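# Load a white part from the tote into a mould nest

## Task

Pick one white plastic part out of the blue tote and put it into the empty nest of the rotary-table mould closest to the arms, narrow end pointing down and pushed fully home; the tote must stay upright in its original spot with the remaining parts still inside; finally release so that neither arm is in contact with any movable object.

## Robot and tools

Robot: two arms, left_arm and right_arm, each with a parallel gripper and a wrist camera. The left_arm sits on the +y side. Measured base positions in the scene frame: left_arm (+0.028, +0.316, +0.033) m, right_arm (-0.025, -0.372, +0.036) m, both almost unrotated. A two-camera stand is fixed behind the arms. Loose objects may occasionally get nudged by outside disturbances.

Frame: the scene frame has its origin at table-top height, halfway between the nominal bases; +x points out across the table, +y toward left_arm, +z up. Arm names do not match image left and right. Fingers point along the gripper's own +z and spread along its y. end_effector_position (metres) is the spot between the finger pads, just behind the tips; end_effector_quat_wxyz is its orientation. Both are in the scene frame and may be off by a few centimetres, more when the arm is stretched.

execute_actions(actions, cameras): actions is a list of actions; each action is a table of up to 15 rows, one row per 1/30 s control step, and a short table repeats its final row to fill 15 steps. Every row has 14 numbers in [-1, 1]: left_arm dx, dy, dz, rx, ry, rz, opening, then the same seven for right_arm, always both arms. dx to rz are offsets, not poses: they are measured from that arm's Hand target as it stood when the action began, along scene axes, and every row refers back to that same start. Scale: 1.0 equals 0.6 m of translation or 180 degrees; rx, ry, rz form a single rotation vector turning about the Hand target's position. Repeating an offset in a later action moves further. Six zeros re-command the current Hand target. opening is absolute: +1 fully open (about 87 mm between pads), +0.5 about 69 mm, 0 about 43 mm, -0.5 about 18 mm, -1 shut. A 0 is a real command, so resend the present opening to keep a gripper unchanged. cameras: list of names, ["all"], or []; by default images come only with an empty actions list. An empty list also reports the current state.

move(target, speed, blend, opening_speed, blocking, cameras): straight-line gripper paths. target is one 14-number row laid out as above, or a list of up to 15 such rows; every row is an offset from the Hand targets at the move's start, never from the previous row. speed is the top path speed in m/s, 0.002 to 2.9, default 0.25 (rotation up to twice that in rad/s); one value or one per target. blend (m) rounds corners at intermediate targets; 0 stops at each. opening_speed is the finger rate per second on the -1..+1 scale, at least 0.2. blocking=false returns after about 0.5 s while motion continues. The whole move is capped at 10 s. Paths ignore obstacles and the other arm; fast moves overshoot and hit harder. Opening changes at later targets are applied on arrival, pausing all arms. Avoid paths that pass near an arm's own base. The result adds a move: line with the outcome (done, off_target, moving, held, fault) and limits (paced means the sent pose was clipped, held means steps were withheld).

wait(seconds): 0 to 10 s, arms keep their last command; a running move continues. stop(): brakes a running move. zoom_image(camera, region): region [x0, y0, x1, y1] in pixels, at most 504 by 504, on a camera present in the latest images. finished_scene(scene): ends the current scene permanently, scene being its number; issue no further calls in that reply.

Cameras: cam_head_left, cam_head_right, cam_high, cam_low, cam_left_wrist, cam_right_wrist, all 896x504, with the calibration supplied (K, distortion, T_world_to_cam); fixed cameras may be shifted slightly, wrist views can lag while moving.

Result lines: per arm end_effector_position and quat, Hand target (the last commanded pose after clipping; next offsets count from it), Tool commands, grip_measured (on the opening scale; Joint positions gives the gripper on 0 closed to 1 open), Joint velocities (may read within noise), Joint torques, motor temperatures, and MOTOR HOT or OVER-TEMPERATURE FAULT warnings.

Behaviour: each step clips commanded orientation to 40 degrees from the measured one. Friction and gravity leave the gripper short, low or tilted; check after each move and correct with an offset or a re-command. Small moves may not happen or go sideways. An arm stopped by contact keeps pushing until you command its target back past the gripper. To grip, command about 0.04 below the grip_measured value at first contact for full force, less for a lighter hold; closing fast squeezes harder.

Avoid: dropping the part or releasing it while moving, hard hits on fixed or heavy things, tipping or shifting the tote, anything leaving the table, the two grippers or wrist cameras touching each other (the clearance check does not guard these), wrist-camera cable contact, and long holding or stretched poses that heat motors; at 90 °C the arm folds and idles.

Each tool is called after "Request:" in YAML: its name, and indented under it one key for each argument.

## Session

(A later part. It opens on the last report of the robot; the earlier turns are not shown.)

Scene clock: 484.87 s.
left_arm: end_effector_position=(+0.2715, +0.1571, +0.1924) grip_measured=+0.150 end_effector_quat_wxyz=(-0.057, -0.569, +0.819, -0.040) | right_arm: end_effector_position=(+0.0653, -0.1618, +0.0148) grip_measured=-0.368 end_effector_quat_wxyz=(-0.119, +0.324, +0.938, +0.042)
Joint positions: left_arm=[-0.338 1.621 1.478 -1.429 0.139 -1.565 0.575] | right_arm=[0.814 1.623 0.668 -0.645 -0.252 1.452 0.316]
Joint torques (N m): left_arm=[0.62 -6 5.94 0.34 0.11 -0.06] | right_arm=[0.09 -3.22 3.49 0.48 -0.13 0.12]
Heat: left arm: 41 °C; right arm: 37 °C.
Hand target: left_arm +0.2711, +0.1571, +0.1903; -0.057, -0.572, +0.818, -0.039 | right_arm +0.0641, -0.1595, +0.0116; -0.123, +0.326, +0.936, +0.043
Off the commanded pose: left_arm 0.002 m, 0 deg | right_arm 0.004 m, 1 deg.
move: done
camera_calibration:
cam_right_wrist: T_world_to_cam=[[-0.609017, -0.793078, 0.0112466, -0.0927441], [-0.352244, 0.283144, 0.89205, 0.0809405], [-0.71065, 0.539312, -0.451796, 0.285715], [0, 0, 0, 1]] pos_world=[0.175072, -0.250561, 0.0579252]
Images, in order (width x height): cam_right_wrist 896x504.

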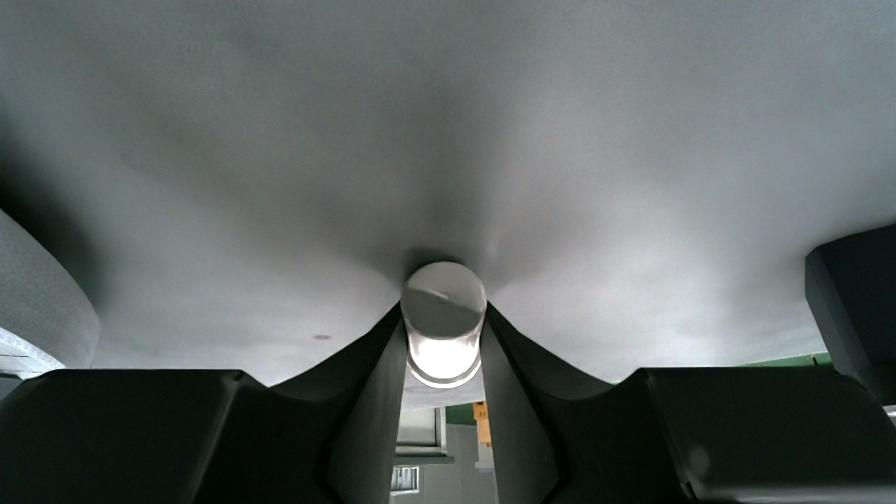

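Request:
move:
  target:
    - [0,0,0,0,0,0,0.15,0,0,0.08,0,0,0,-0.42]
    - [0,0,0,0,0,0,0.15,0.0932,-0.0508,0.4307,-0.0875,-0.5391,0.2442,-0.42]
  speed: [0.06,0.2]
  blend: [0.02,0]
  cameras: ["cam_right_wrist","cam_high","cam_low"]

Scene clock: 520.80 s.
left_arm: end_effector_position=(+0.2715, +0.1571, +0.1924) grip_measured=+0.150 end_effector_quat_wxyz=(-0.057, -0.569, +0.819, -0.040) | right_arm: end_effector_position=(+0.1188, -0.1911, +0.2676) grip_measured=-0.368 end_effector_quat_wxyz=(+0.630, -0.142, +0.756, +0.104)
Joint positions: left_arm=[-0.338 1.621 1.478 -1.429 0.139 -1.565 0.575] | right_arm=[1.688 0.72 0.724 -0.641 1.256 0.59 0.316]
Joint torques (N m): left_arm=[0.65 -5.98 5.96 0.34 0.11 -0.06] | right_arm=[-0.75 -0.79 5.63 1.81 0.44 -0.12]
Heat: left arm: 41 °C; right arm: 37 °C.
Hand target: left_arm +0.2711, +0.1571, +0.1903; -0.057, -0.572, +0.818, -0.039 | right_arm +0.1200, -0.1900, +0.2701; +0.633, -0.133, +0.754, +0.111
Off the commanded pose: left_arm 0.002 m, 0 deg | right_arm 0.003 m, 1 deg.
move: done
camera_calibration:
cam_right_wrist: T_world_to_cam=[[0.333987, -0.942037, 0.0319276, -0.232295], [-0.804327, -0.302497, -0.511423, 0.199967], [0.491437, 0.145128, -0.858736, 0.34441], [0, 0, 0, 1]] pos_world=[0.0691664, -0.208324, 0.405442]
Images, in order (width x height): cam_high 896x504, cam_low 896x504, cam_right_wrist 896x504.

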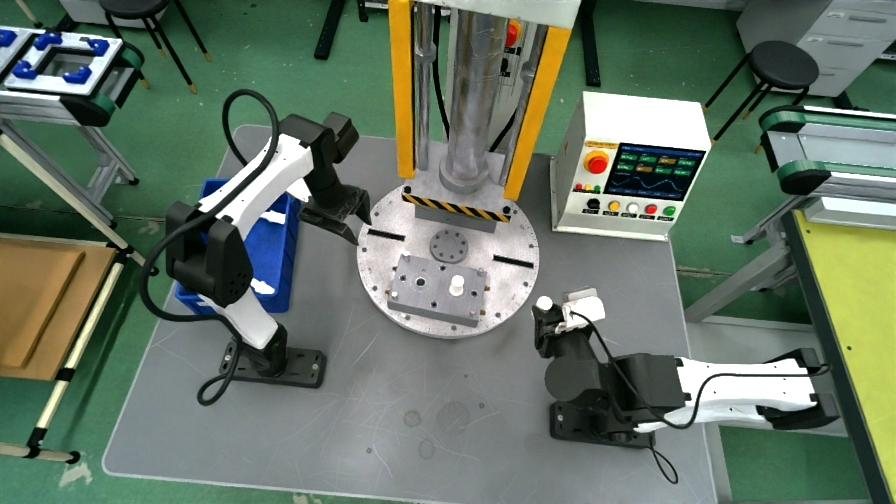

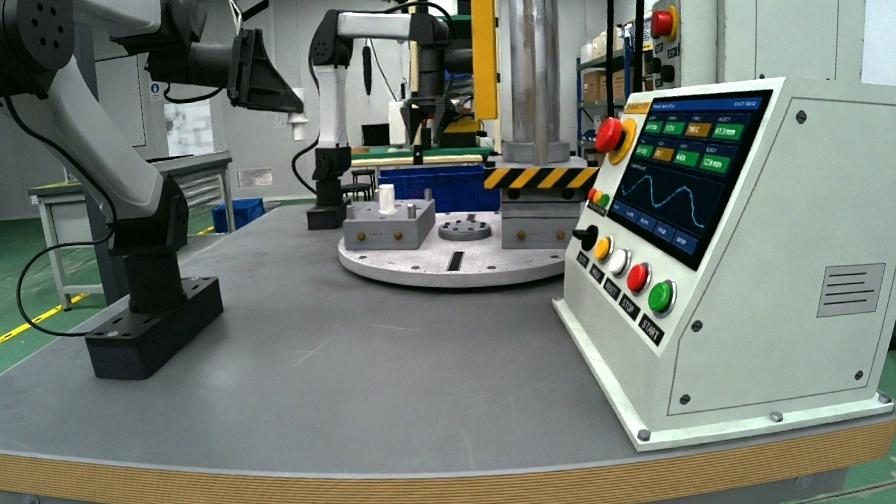

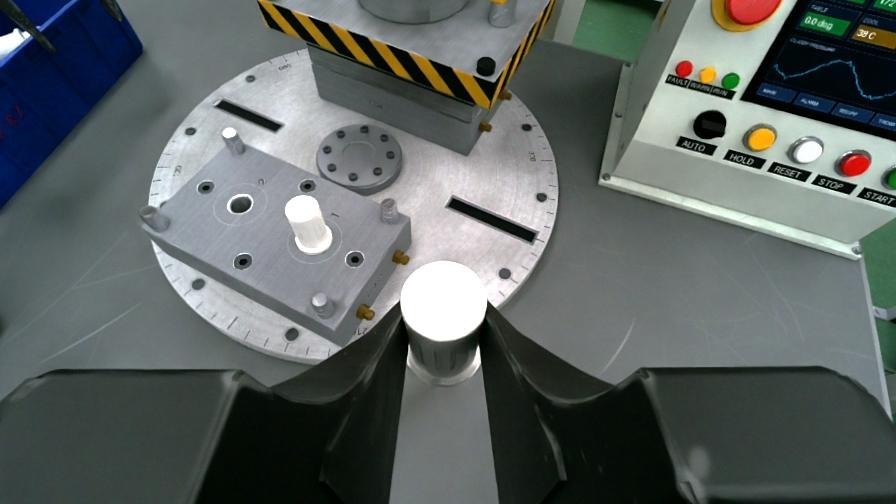

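Request:
move:
  target: [0,0,0,0,0,0,0.15,0.175,0.3883,-0.0583,0,0,0,-0.42]
  speed: 0.15
  cameras: ["cam_right_wrist","cam_left_wrist"]

Scene clock: 540.20 s.
left_arm: end_effector_position=(+0.2715, +0.1571, +0.1924) grip_measured=+0.150 end_effector_quat_wxyz=(-0.057, -0.569, +0.819, -0.040) | right_arm: end_effector_position=(+0.2204, +0.0330, +0.2221) grip_measured=-0.368 end_effector_quat_wxyz=(+0.625, -0.145, +0.761, +0.094)
Joint positions: left_arm=[-0.338 1.621 1.478 -1.429 0.139 -1.565 0.575] | right_arm=[1.343 1.713 1.12 0.237 0.952 0.254 0.316]
Joint torques (N m): left_arm=[0.65 -6 5.98 0.33 0.11 -0.05] | right_arm=[-0.77 -6 9.24 2.17 0.12 -0.08]
Heat: left arm: 41 °C; right arm: 38 °C.
Hand target: left_arm +0.2711, +0.1571, +0.1903; -0.057, -0.572, +0.818, -0.039 | right_arm +0.2251, +0.0430, +0.2351; +0.633, -0.133, +0.754, +0.111
Off the commanded pose: left_arm 0.002 m, 0 deg | right_arm 0.017 m, 3 deg.
move: off_target (right_arm)
camera_calibration:
cam_left_wrist: T_world_to_cam=[[0.939617, -0.342161, 0.00680489, -0.205966], [-0.184579, -0.489934, 0.851995, -0.0151326], [-0.288186, -0.801805, -0.523506, 0.443459], [0, 0, 0, 1]] pos_world=[0.318535, 0.27768, 0.246448]
cam_right_wrist: T_world_to_cam=[[0.326706, -0.943889, 0.0483414, -0.0556994], [-0.812587, -0.306643, -0.495653, 0.324704], [0.482665, 0.122651, -0.867174, 0.22744], [0, 0, 0, 1]] pos_world=[0.172271, 0.0190987, 0.360863]
Images, in order (width x height): cam_left_wrist 896x504, cam_right_wrist 896x504.

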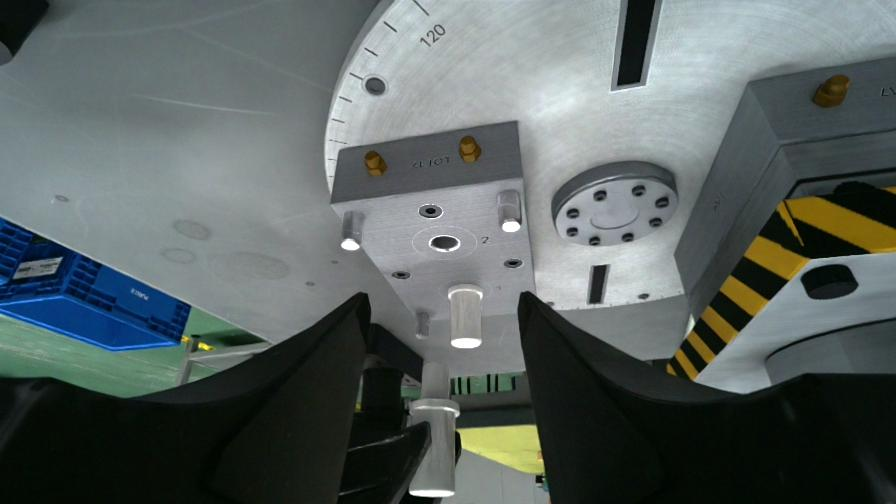

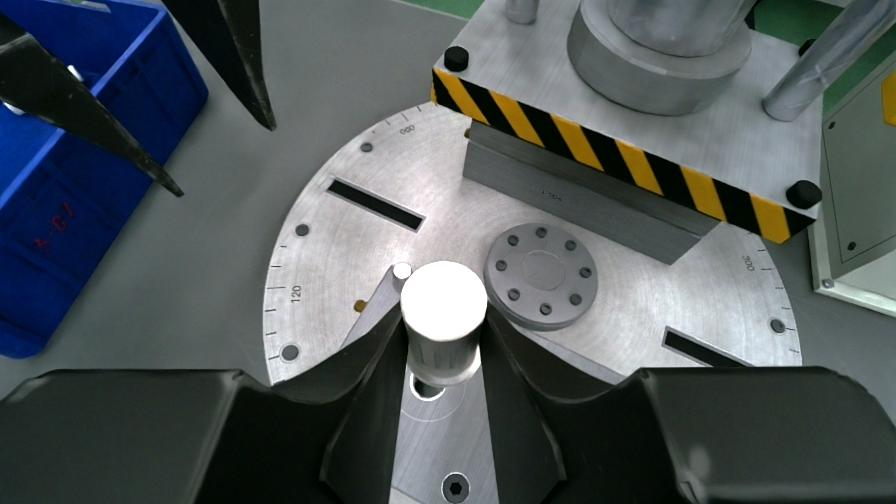

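Request:
move:
  target: [0,0,0,0,0,0,0.15,0.0067,0.005,-0.075,0,0,0,-0.42]
  speed: 0.08
  cameras: ["cam_right_wrist","cam_left_wrist"]

Scene clock: 556.27 s.
left_arm: end_effector_position=(+0.2715, +0.1571, +0.1924) grip_measured=+0.150 end_effector_quat_wxyz=(-0.057, -0.569, +0.819, -0.040) | right_arm: end_effector_position=(+0.2264, +0.0436, +0.1907) grip_measured=-0.368 end_effector_quat_wxyz=(+0.630, -0.135, +0.757, +0.106)
Joint positions: left_arm=[-0.338 1.621 1.478 -1.429 0.139 -1.565 0.575] | right_arm=[1.335 1.802 1.067 0.416 0.944 0.251 0.316]
Joint torques (N m): left_arm=[0.62 -5.97 5.94 0.34 0.11 -0.05] | right_arm=[-0.96 -6.57 5.76 2.15 0.12 -0.11]
Heat: left arm: 41 °C; right arm: 41 °C.
Hand target: left_arm +0.2711, +0.1571, +0.1903; -0.057, -0.572, +0.818, -0.039 | right_arm +0.2292, +0.0459, +0.1902; +0.633, -0.133, +0.754, +0.111
Off the commanded pose: left_arm 0.002 m, 0 deg | right_arm 0.004 m, 1 deg.
move: done
camera_calibration:
cam_left_wrist: T_world_to_cam=[[0.939617, -0.342161, 0.00680489, -0.205966], [-0.184579, -0.489934, 0.851995, -0.0151326], [-0.288186, -0.801805, -0.523506, 0.443459], [0, 0, 0, 1]] pos_world=[0.318535, 0.27768, 0.246448]
cam_right_wrist: T_world_to_cam=[[0.326296, -0.945062, 0.019736, -0.0405533], [-0.808757, -0.289921, -0.511721, 0.318762], [0.48933, 0.151011, -0.858925, 0.191638], [0, 0, 0, 1]] pos_world=[0.177259, 0.025151, 0.32852]
Images, in order (width x height): cam_left_wrist 896x504, cam_right_wrist 896x504.

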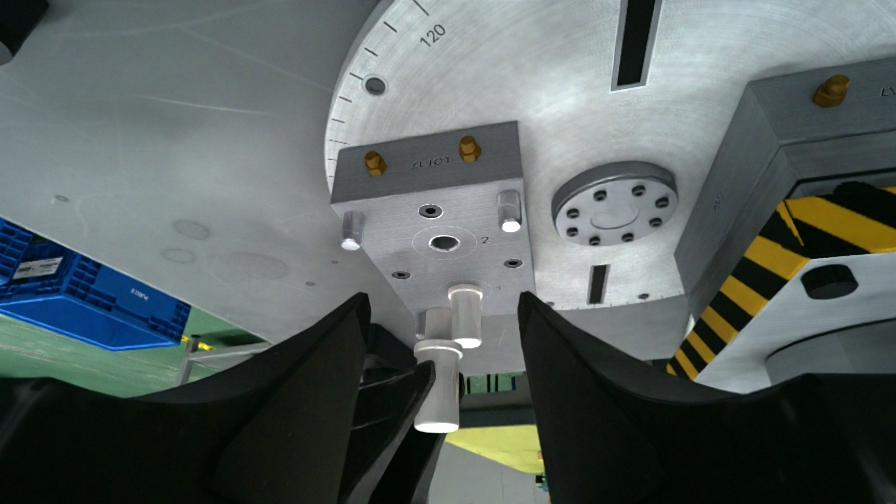

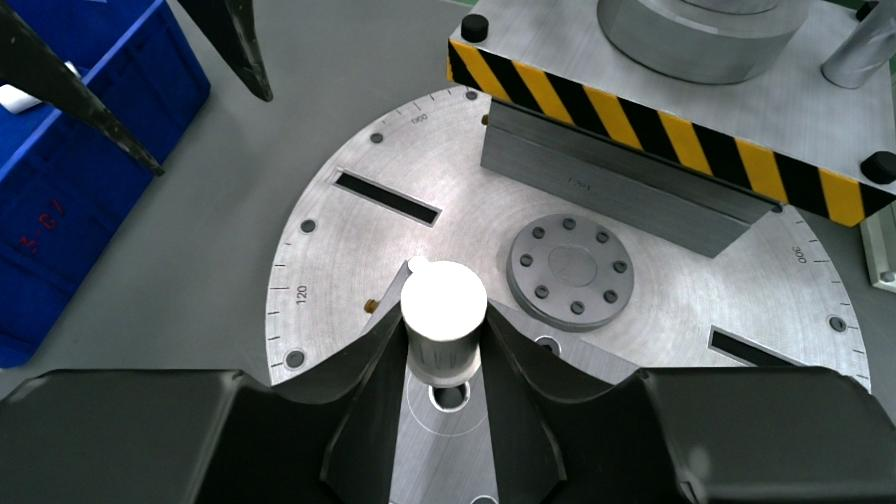

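Request:
zoom_image:
  camera: "cam_left_wrist"
  region: [390, 210, 500, 450]

Request:
zoom_image:
  camera: "cam_right_wrist"
  region: [370, 240, 530, 440]

Scaled by 2.100 from the camera's 896x504 image, which has a finer 1280x720 frame.

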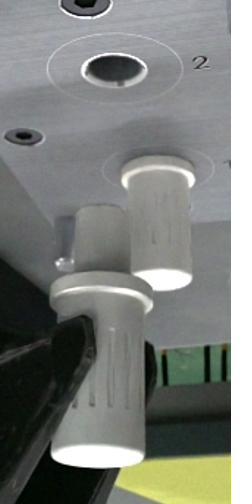

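Scaled by 2.520 from the camera's 896x504 image, which has a finer 1280x720 frame.

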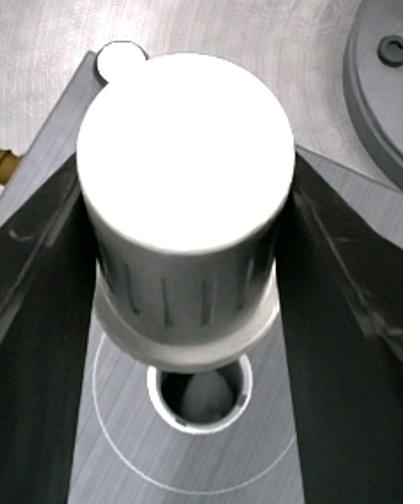

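Request:
move:
  target: [0,0,0,0,0,0,0.15,0.0027,-0.0045,-0.06,0,0,0,-0.42]
  speed: 0.06
  cameras: ["cam_right_wrist","cam_left_wrist"]

Request:
zoom_image:
  camera: "cam_left_wrist"
  region: [390, 210, 500, 410]

Request:
zoom_image:
  camera: "cam_right_wrist"
  region: [370, 240, 530, 440]

Scene clock: 585.43 s.
left_arm: end_effector_position=(+0.2715, +0.1571, +0.1924) grip_measured=+0.150 end_effector_quat_wxyz=(-0.057, -0.569, +0.819, -0.040) | right_arm: end_effector_position=(+0.2281, +0.0415, +0.1554) grip_measured=-0.368 end_effector_quat_wxyz=(+0.630, -0.135, +0.757, +0.106)
Joint positions: left_arm=[-0.338 1.621 1.478 -1.429 0.139 -1.565 0.575] | right_arm=[1.329 1.872 0.992 0.565 0.938 0.248 0.316]
Joint torques (N m): left_arm=[0.61 -5.98 5.94 0.33 0.11 -0.06] | right_arm=[-0.92 -6.52 5.27 2.21 0.12 -0.06]
Heat: left arm: 41 °C; right arm: 39 °C.
Hand target: left_arm +0.2711, +0.1571, +0.1903; -0.057, -0.572, +0.818, -0.039 | right_arm +0.2308, +0.0432, +0.1542; +0.633, -0.133, +0.754, +0.111
Off the commanded pose: left_arm 0.002 m, 0 deg | right_arm 0.003 m, 1 deg.
move: done
camera_calibration:
cam_left_wrist: T_world_to_cam=[[0.939617, -0.342161, 0.00680489, -0.205966], [-0.184579, -0.489934, 0.851995, -0.0151326], [-0.288186, -0.801805, -0.523506, 0.443459], [0, 0, 0, 1]] pos_world=[0.318535, 0.27768, 0.246448]
cam_right_wrist: T_world_to_cam=[[0.326215, -0.945118, 0.0183097, -0.0420878], [-0.808542, -0.289005, -0.512577, 0.301434], [0.489738, 0.152406, -0.858446, 0.160685], [0, 0, 0, 1]] pos_world=[0.178759, 0.0228486, 0.293218]
Images, in order (width x height): cam_left_wrist 896x504, cam_right_wrist 896x504.

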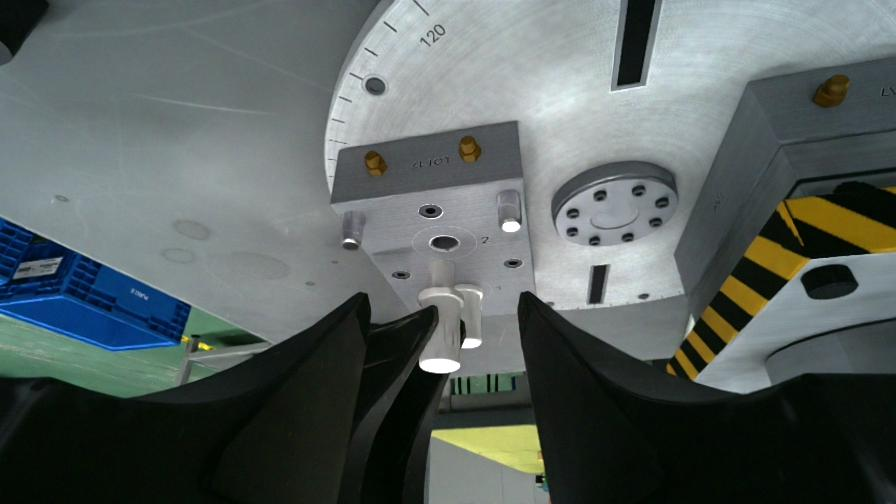

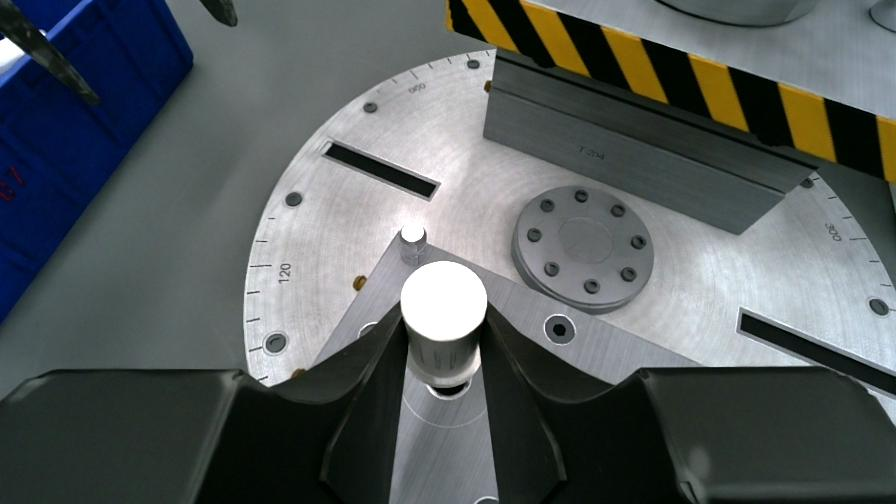

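Scaled by 2.520 from the camera's 896x504 image, which has a finer 1280x720 frame.

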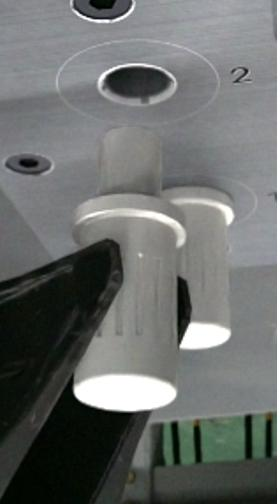

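Scaled by 2.520 from the camera's 896x504 image, which has a finer 1280x720 frame.

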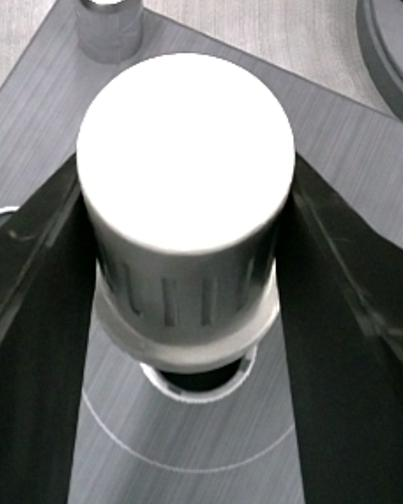

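Request:
move:
  target: [0,0,0,0,0,0,0.15,0.002,-0.0042,-0.0183,0,0,0,-0.42]
  speed: 0.04
  cameras: ["cam_right_wrist","cam_left_wrist"]

Request:
zoom_image:
  camera: "cam_left_wrist"
  region: [400, 210, 500, 370]

Request:
zoom_image:
  camera: "cam_right_wrist"
  region: [380, 330, 510, 440]

Scene clock: 614.83 s.
left_arm: end_effector_position=(+0.2715, +0.1571, +0.1924) grip_measured=+0.150 end_effector_quat_wxyz=(-0.057, -0.569, +0.819, -0.040) | right_arm: end_effector_position=(+0.2293, +0.0392, +0.1448) grip_measured=-0.368 end_effector_quat_wxyz=(+0.630, -0.135, +0.757, +0.107)
Joint positions: left_arm=[-0.338 1.621 1.478 -1.429 0.139 -1.565 0.575] | right_arm=[1.324 1.893 0.967 0.614 0.933 0.245 0.316]
Joint torques (N m): left_arm=[0.62 -5.97 5.94 0.35 0.11 -0.06] | right_arm=[-0.81 -6.5 5.03 2.22 0.12 -0.09]
Heat: left arm: 41 °C; right arm: 41 °C.
Hand target: left_arm +0.2711, +0.1571, +0.1903; -0.057, -0.572, +0.818, -0.039 | right_arm +0.2320, +0.0407, +0.1431; +0.633, -0.133, +0.754, +0.111
Off the commanded pose: left_arm 0.002 m, 0 deg | right_arm 0.003 m, 1 deg.
move: done
camera_calibration:
cam_left_wrist: T_world_to_cam=[[0.939617, -0.342161, 0.00680489, -0.205966], [-0.184579, -0.489934, 0.851995, -0.0151326], [-0.288186, -0.801805, -0.523506, 0.443459], [0, 0, 0, 1]] pos_world=[0.318535, 0.27768, 0.246448]
cam_right_wrist: T_world_to_cam=[[0.326346, -0.945088, 0.0175138, -0.0443846], [-0.808501, -0.288684, -0.512824, 0.296362], [0.489719, 0.153198, -0.858315, 0.151178], [0, 0, 0, 1]] pos_world=[0.180059, 0.0204475, 0.282517]
Images, in order (width x height): cam_left_wrist 896x504, cam_right_wrist 896x504.

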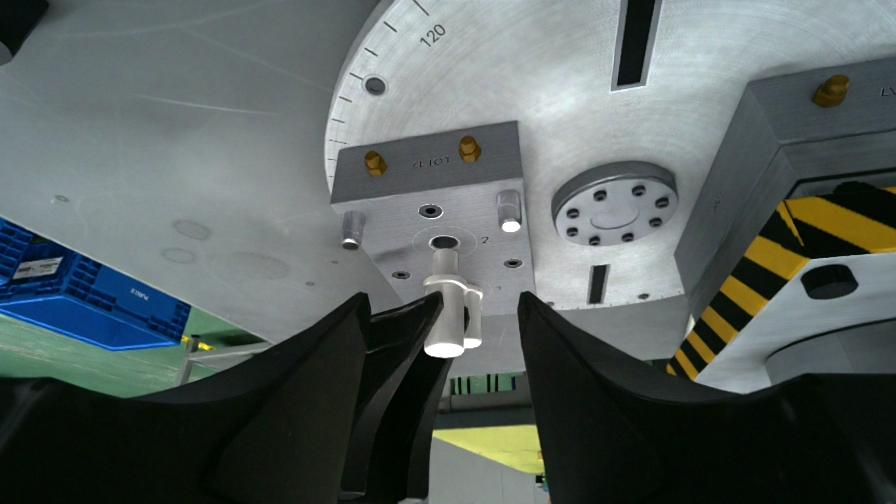

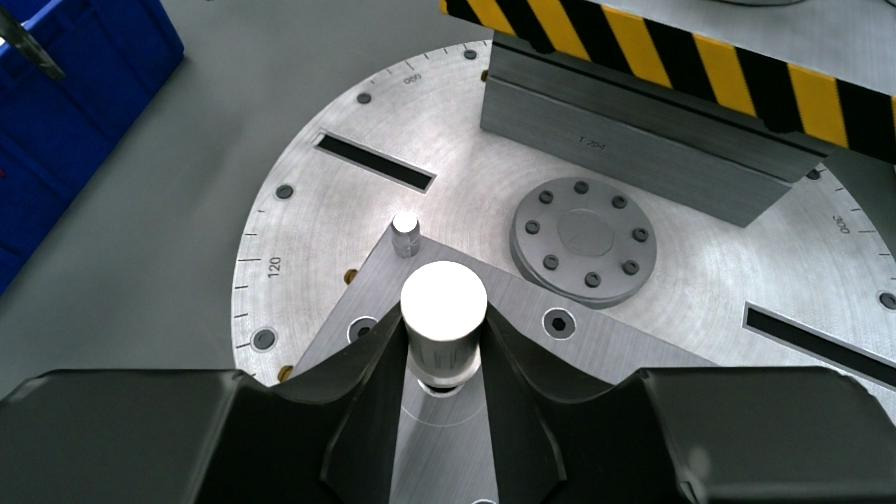

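Scaled by 3.150 from the camera's 896x504 image, which has a finer 1280x720 frame.

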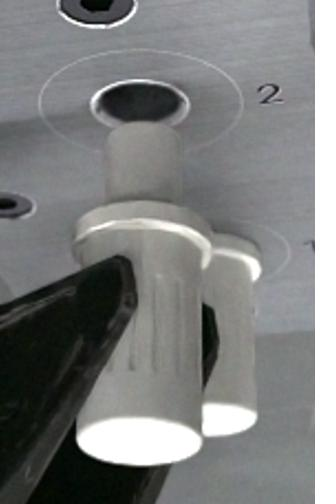

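Scaled by 3.877 from the camera's 896x504 image, which has a finer 1280x720 frame.

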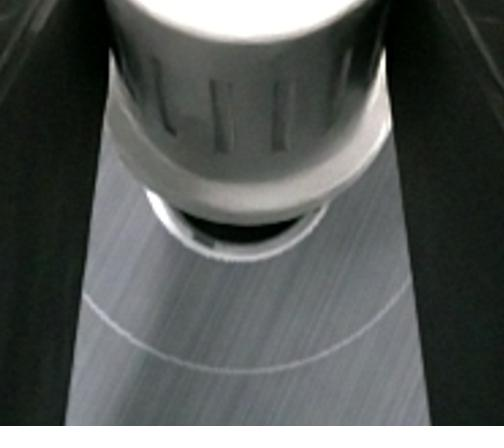

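Request:
zoom_image:
  camera: "cam_right_wrist"
  region: [400, 350, 490, 420]

Request:
zoom_image:
  camera: "cam_left_wrist"
  region: [410, 215, 480, 300]

Scaled by 5.600 from the camera's 896x504 image, which has a finer 1280x720 frame.

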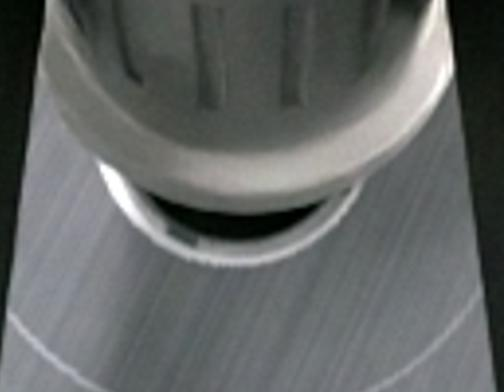

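Scaled by 5.929 from the camera's 896x504 image, which has a finer 1280x720 frame.

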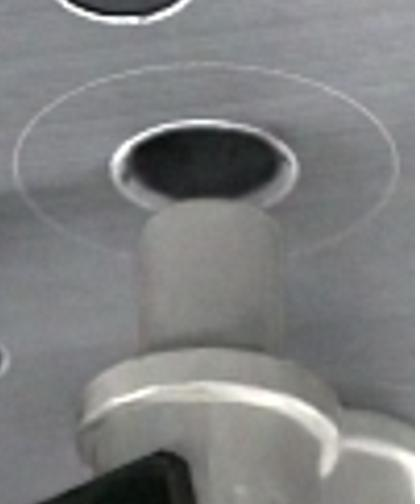

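Request:
move:
  target: [0,0,0,0,0,0,0.15,-0.0015,0.0017,-0.0083,0,0,0,-0.42]
  speed: 0.03
  cameras: ["cam_right_wrist","cam_left_wrist"]

Request:
zoom_image:
  camera: "cam_left_wrist"
  region: [410, 215, 480, 300]

Request:
zoom_image:
  camera: "cam_right_wrist"
  region: [400, 350, 490, 420]

Scene clock: 644.43 s.
left_arm: end_effector_position=(+0.2715, +0.1571, +0.1924) grip_measured=+0.150 end_effector_quat_wxyz=(-0.057, -0.569, +0.819, -0.040) | right_arm: end_effector_position=(+0.2298, +0.0407, +0.1411) grip_measured=-0.368 end_effector_quat_wxyz=(+0.631, -0.134, +0.757, +0.108)
Joint positions: left_arm=[-0.338 1.621 1.478 -1.429 0.139 -1.565 0.575] | right_arm=[1.324 1.908 0.967 0.632 0.933 0.245 0.316]
Joint torques (N m): left_arm=[0.64 -6.02 5.91 0.34 0.11 -0.06] | right_arm=[-0.62 -6.5 4.77 2.21 0.13 -0.06]
Heat: left arm: 41 °C; right arm: 40 °C.
Hand target: left_arm +0.2711, +0.1571, +0.1903; -0.057, -0.572, +0.818, -0.039 | right_arm +0.2311, +0.0417, +0.1381; +0.633, -0.133, +0.754, +0.111
Off the commanded pose: left_arm 0.002 m, 0 deg | right_arm 0.003 m, 1 deg.
move: done
camera_calibration:
cam_left_wrist: T_world_to_cam=[[0.939617, -0.342161, 0.00680489, -0.205966], [-0.184579, -0.489934, 0.851995, -0.0151326], [-0.288186, -0.801805, -0.523506, 0.443459], [0, 0, 0, 1]] pos_world=[0.318535, 0.27768, 0.246448]
cam_right_wrist: T_world_to_cam=[[0.326341, -0.945128, 0.0153328, -0.0426753], [-0.80815, -0.287385, -0.514104, 0.295264], [0.490301, 0.155382, -0.857591, 0.14723], [0, 0, 0, 1]] pos_world=[0.180358, 0.021644, 0.278714]
Images, in order (width x height): cam_left_wrist 896x504, cam_right_wrist 896x504.

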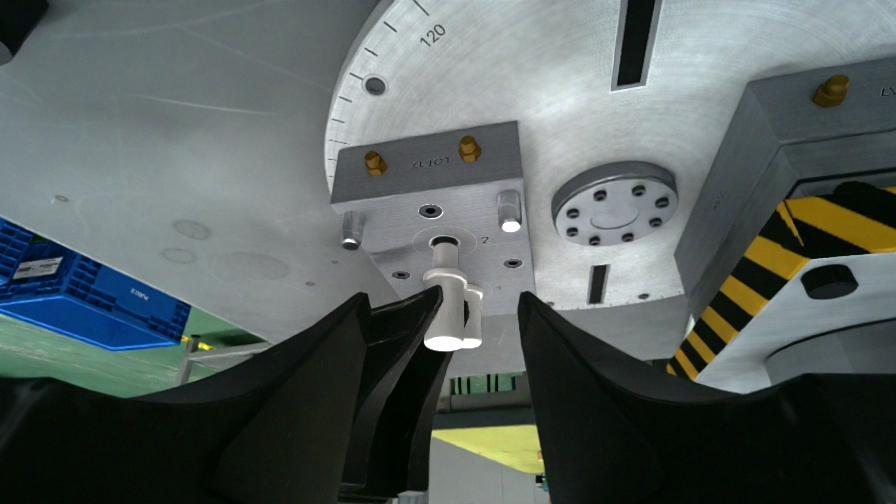

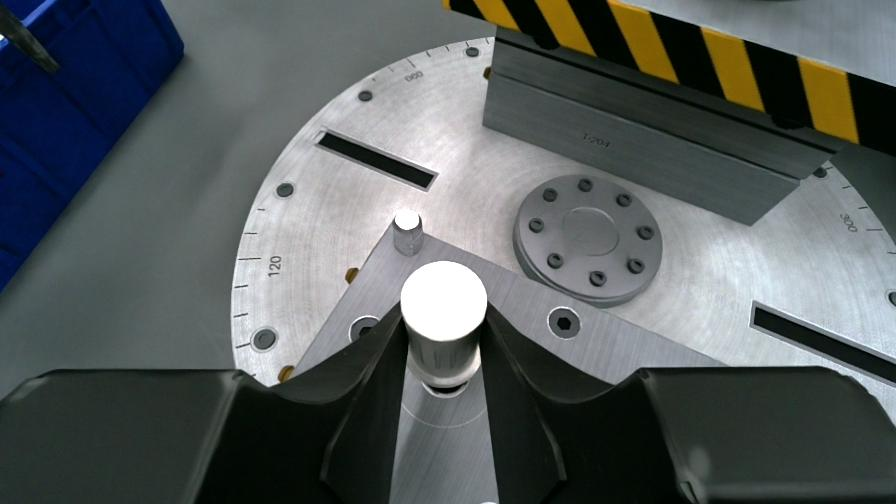

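Scaled by 5.929 from the camera's 896x504 image, which has a finer 1280x720 frame.

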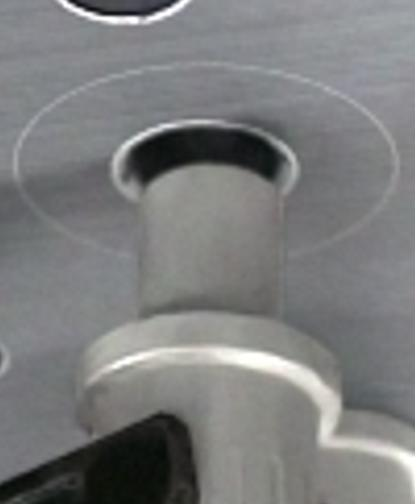

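Scaled by 5.600 from the camera's 896x504 image, which has a finer 1280x720 frame.

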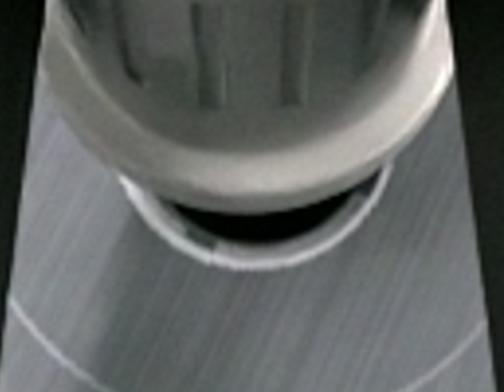

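Request:
move:
  target: [0,0,0,0,0,0,0.15,-0.0037,-0.002,-0.0033,0,0,0,-0.42]
  speed: 0.03
  cameras: ["cam_right_wrist","cam_left_wrist"]

Request:
zoom_image:
  camera: "cam_left_wrist"
  region: [410, 215, 480, 300]

Request:
zoom_image:
  camera: "cam_right_wrist"
  region: [400, 350, 490, 420]

Scene clock: 655.60 s.
left_arm: end_effector_position=(+0.2715, +0.1571, +0.1924) grip_measured=+0.150 end_effector_quat_wxyz=(-0.057, -0.569, +0.819, -0.040) | right_arm: end_effector_position=(+0.2291, +0.0383, +0.1378) grip_measured=-0.368 end_effector_quat_wxyz=(+0.630, -0.135, +0.757, +0.106)
Joint positions: left_arm=[-0.338 1.621 1.478 -1.429 0.139 -1.565 0.575] | right_arm=[1.324 1.908 0.954 0.639 0.933 0.245 0.316]
Joint torques (N m): left_arm=[0.62 -6 5.97 0.34 0.11 -0.06] | right_arm=[-0.17 -6.41 4.9 2.22 0.19 -0.02]
Heat: left arm: 41 °C; right arm: 41 °C.
Hand target: left_arm +0.2711, +0.1571, +0.1903; -0.057, -0.572, +0.818, -0.039 | right_arm +0.2289, +0.0405, +0.1362; +0.633, -0.133, +0.754, +0.111
Off the commanded pose: left_arm 0.002 m, 0 deg | right_arm 0.003 m, 1 deg.
move: done
camera_calibration:
cam_left_wrist: T_world_to_cam=[[0.939617, -0.342161, 0.00680489, -0.205966], [-0.184579, -0.489934, 0.851995, -0.0151326], [-0.288186, -0.801805, -0.523506, 0.443459], [0, 0, 0, 1]] pos_world=[0.318535, 0.27768, 0.246448]
cam_right_wrist: T_world_to_cam=[[0.326361, -0.945047, 0.0193706, -0.0452802], [-0.808836, -0.28981, -0.511658, 0.292304], [0.489155, 0.151318, -0.858971, 0.145852], [0, 0, 0, 1]] pos_world=[0.17986, 0.0198507, 0.27572]
Images, in order (width x height): cam_left_wrist 896x504, cam_right_wrist 896x504.

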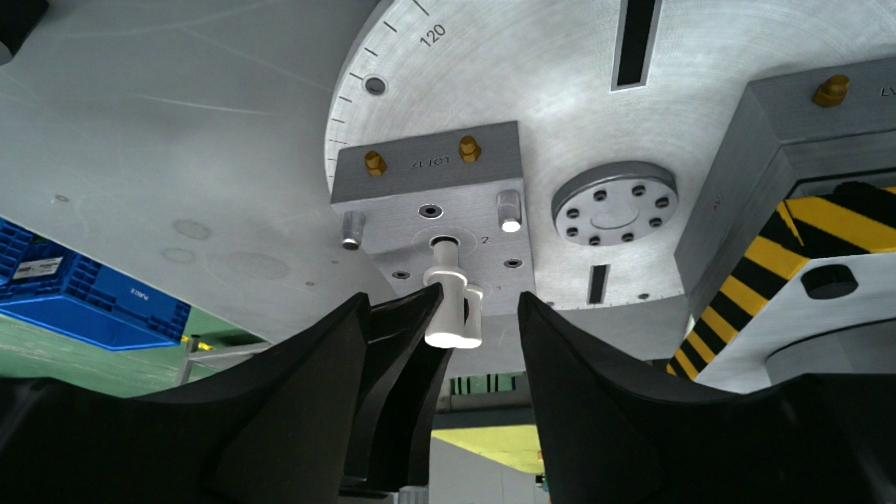

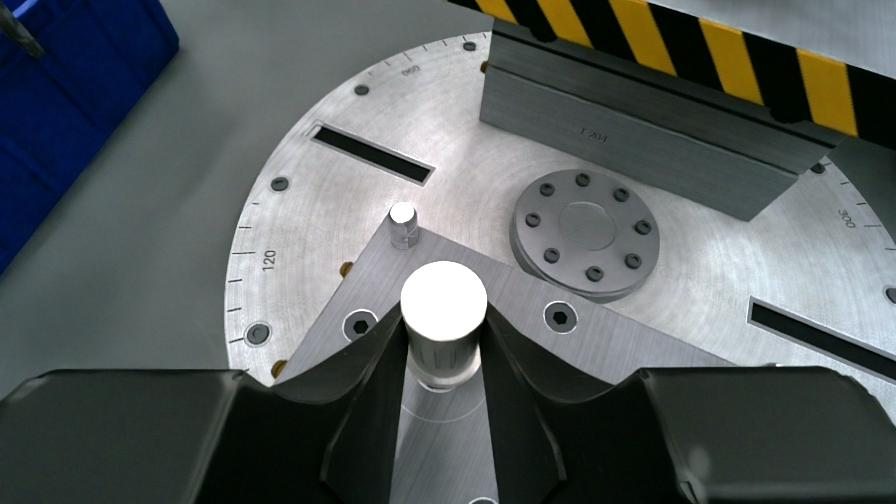

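Scaled by 5.929 from the camera's 896x504 image, which has a finer 1280x720 frame.

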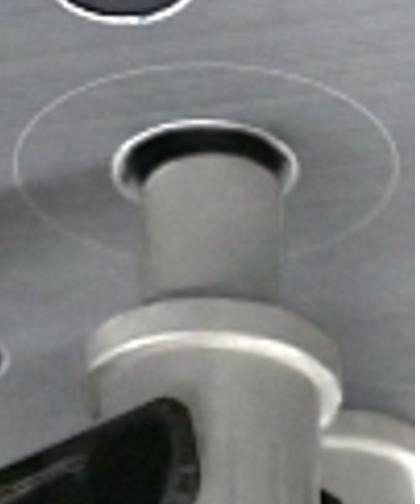

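Scaled by 5.600 from the camera's 896x504 image, which has a finer 1280x720 frame.

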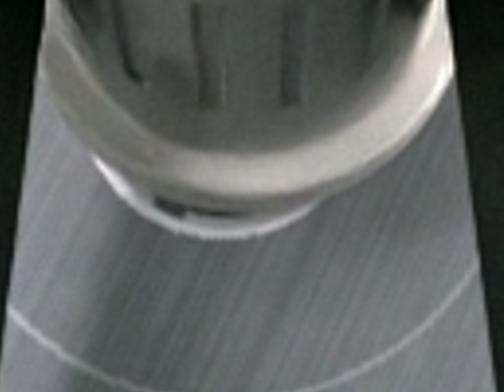

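Request:
move:
  target: [0,0,0,0,0,0,0.15,-0.003,0.0035,-0.0017,0,0,0,-0.42]
  speed: 0.03
  cameras: ["cam_right_wrist","cam_left_wrist"]

Request:
zoom_image:
  camera: "cam_left_wrist"
  region: [410, 215, 480, 300]

Request:
zoom_image:
  camera: "cam_right_wrist"
  region: [400, 350, 490, 420]

Scene clock: 678.10 s.
left_arm: end_effector_position=(+0.2715, +0.1571, +0.1924) grip_measured=+0.150 end_effector_quat_wxyz=(-0.057, -0.569, +0.819, -0.040) | right_arm: end_effector_position=(+0.2291, +0.0384, +0.1353) grip_measured=-0.368 end_effector_quat_wxyz=(+0.629, -0.137, +0.758, +0.104)
Joint positions: left_arm=[-0.338 1.621 1.478 -1.429 0.139 -1.565 0.575] | right_arm=[1.324 1.914 0.954 0.641 0.933 0.245 0.316]
Joint torques (N m): left_arm=[0.59 -5.98 5.93 0.33 0.11 -0.05] | right_arm=[0.28 -6.52 5.42 2.18 0.24 0.01]
Motor temperatures (°C): left_arm=[28 37 41 28 27 29 28] | right_arm=[29 42 38 40 27 28 33]
Heat: left arm: 41 °C; right arm: 42 °C.
Hand target: left_arm +0.2711, +0.1571, +0.1903; -0.057, -0.572, +0.818, -0.039 | right_arm +0.2271, +0.0426, +0.1352; +0.633, -0.133, +0.754, +0.111
Off the commanded pose: left_arm 0.002 m, 0 deg | right_arm 0.005 m, 1 deg.
move: done
camera_calibration:
cam_left_wrist: T_world_to_cam=[[0.939617, -0.342161, 0.00680489, -0.205966], [-0.184579, -0.489934, 0.851995, -0.0151326], [-0.288186, -0.801805, -0.523506, 0.443459], [0, 0, 0, 1]] pos_world=[0.318535, 0.27768, 0.246448]
cam_right_wrist: T_world_to_cam=[[0.326371, -0.944959, 0.0231397, -0.0456637], [-0.809451, -0.292043, -0.509411, 0.290938], [0.48813, 0.147526, -0.860212, 0.144106], [0, 0, 0, 1]] pos_world=[0.180061, 0.0205569, 0.273225]
Images, in order (width x height): cam_left_wrist 896x504, cam_right_wrist 896x504.

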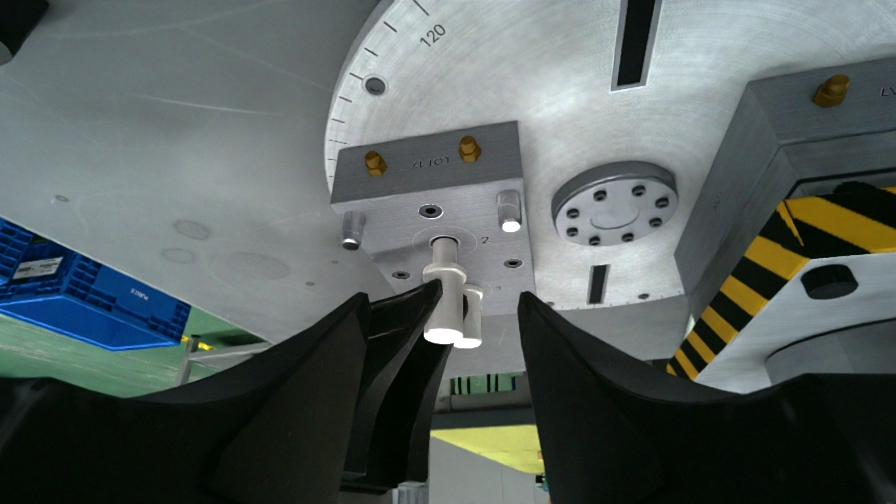

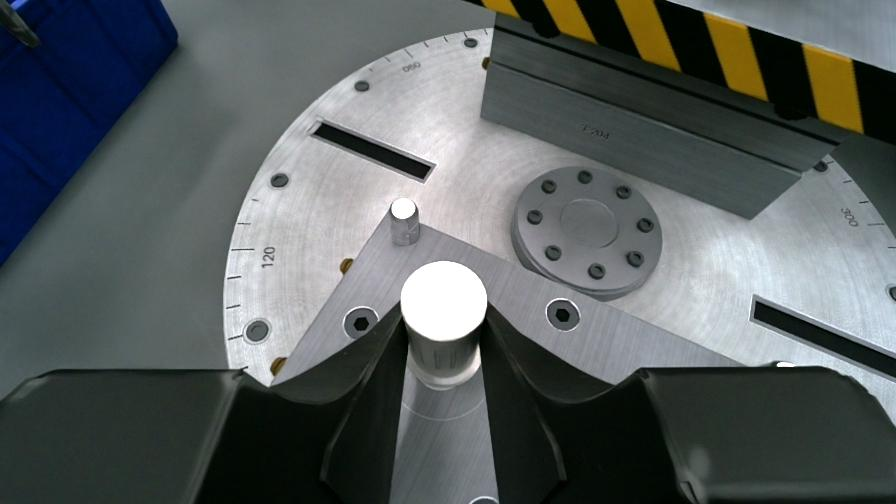

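Scaled by 5.929 from the camera's 896x504 image, which has a finer 1280x720 frame.

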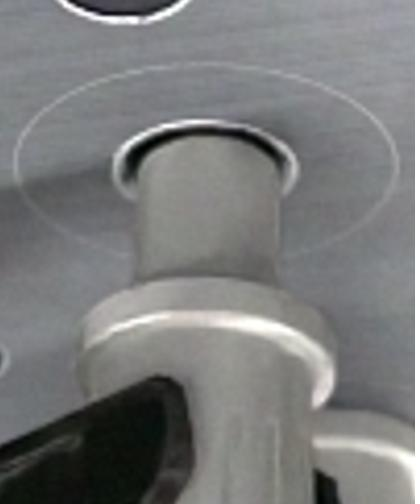

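Scaled by 5.600 from the camera's 896x504 image, which has a finer 1280x720 frame.

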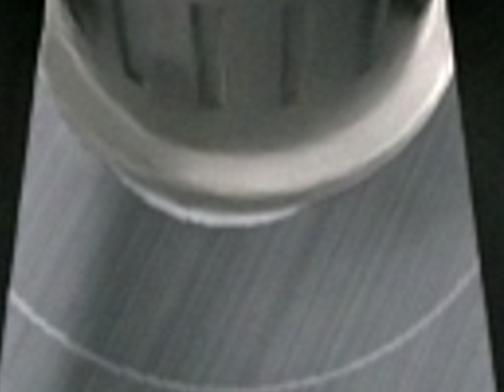

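Request:
move:
  target: [0,0,0,0,0,0,0.15,0,0,0.004,0.0075,-0.0028,0.0011,-0.42]
  speed: 0.03
  cameras: ["cam_right_wrist","cam_left_wrist"]

Request:
zoom_image:
  camera: "cam_left_wrist"
  region: [410, 215, 500, 375]

Request:
zoom_image:
  camera: "cam_right_wrist"
  region: [400, 350, 490, 420]

Scene clock: 705.83 s.
left_arm: end_effector_position=(+0.2715, +0.1571, +0.1924) grip_measured=+0.150 end_effector_quat_wxyz=(-0.057, -0.569, +0.819, -0.040) | right_arm: end_effector_position=(+0.2294, +0.0395, +0.1383) grip_measured=-0.368 end_effector_quat_wxyz=(+0.634, -0.128, +0.754, +0.115)
Joint positions: left_arm=[-0.338 1.621 1.478 -1.429 0.139 -1.565 0.575] | right_arm=[1.324 1.914 0.944 0.681 0.933 0.245 0.316]
Joint torques (N m): left_arm=[0.64 -5.97 5.97 0.33 0.11 -0.05] | right_arm=[0.31 -6.6 4.89 2.23 0.22 -0.07]
Heat: left arm: 41 °C; right arm: 42 °C.
Hand target: left_arm +0.2711, +0.1571, +0.1903; -0.057, -0.572, +0.818, -0.039 | right_arm +0.2270, +0.0426, +0.1375; +0.638, -0.128, +0.750, +0.121
Off the commanded pose: left_arm 0.002 m, 0 deg | right_arm 0.004 m, 1 deg.
move: done
camera_calibration:
cam_left_wrist: T_world_to_cam=[[0.939617, -0.342161, 0.00680489, -0.205966], [-0.184579, -0.489934, 0.851995, -0.0151326], [-0.288186, -0.801805, -0.523506, 0.443459], [0, 0, 0, 1]] pos_world=[0.318535, 0.27768, 0.246448]
cam_right_wrist: T_world_to_cam=[[0.326333, -0.945254, -0.00138942, -0.041366], [-0.805351, -0.277264, -0.523961, 0.293564], [0.49489, 0.172105, -0.851741, 0.142801], [0, 0, 0, 1]] pos_world=[0.17925, 0.0177166, 0.275388]
Images, in order (width x height): cam_left_wrist 896x504, cam_right_wrist 896x504.

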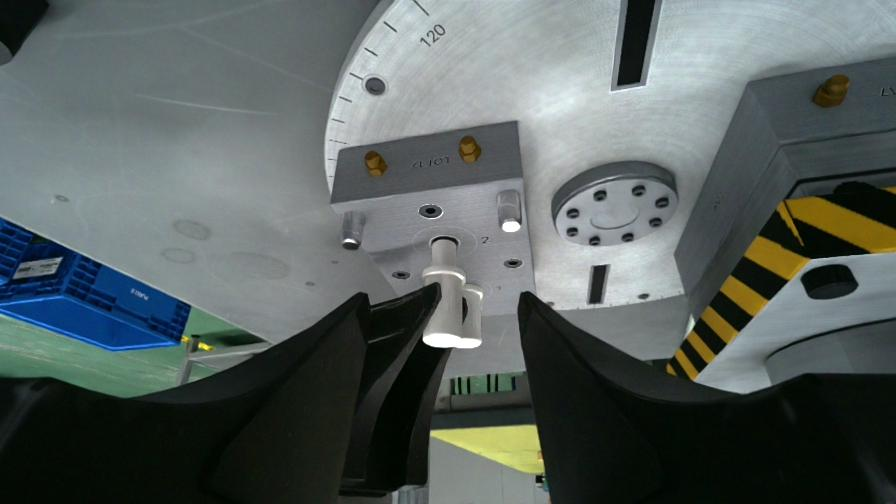

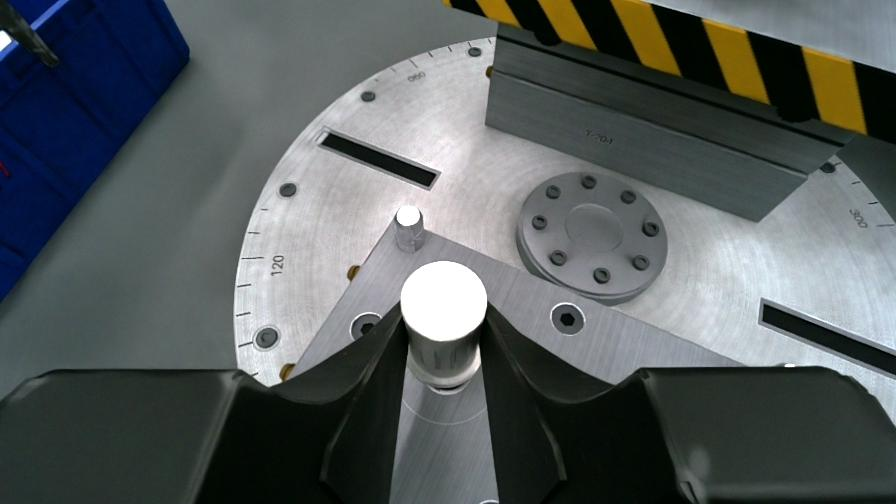

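Scaled by 3.150 from the camera's 896x504 image, which has a finer 1280x720 frame.

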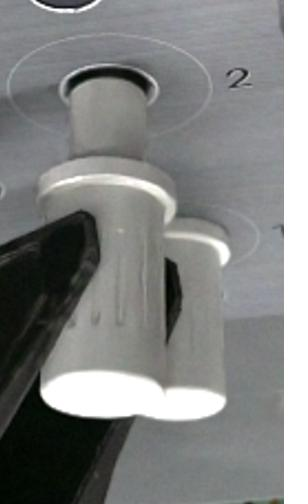

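Scaled by 5.600 from the camera's 896x504 image, which has a finer 1280x720 frame.

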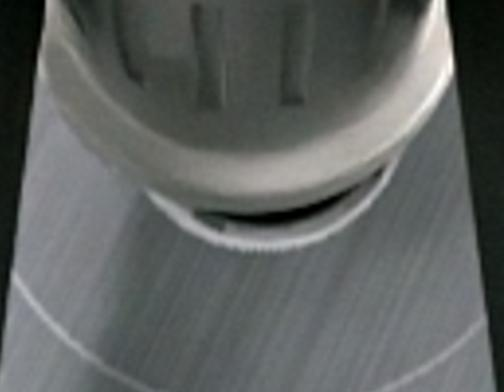

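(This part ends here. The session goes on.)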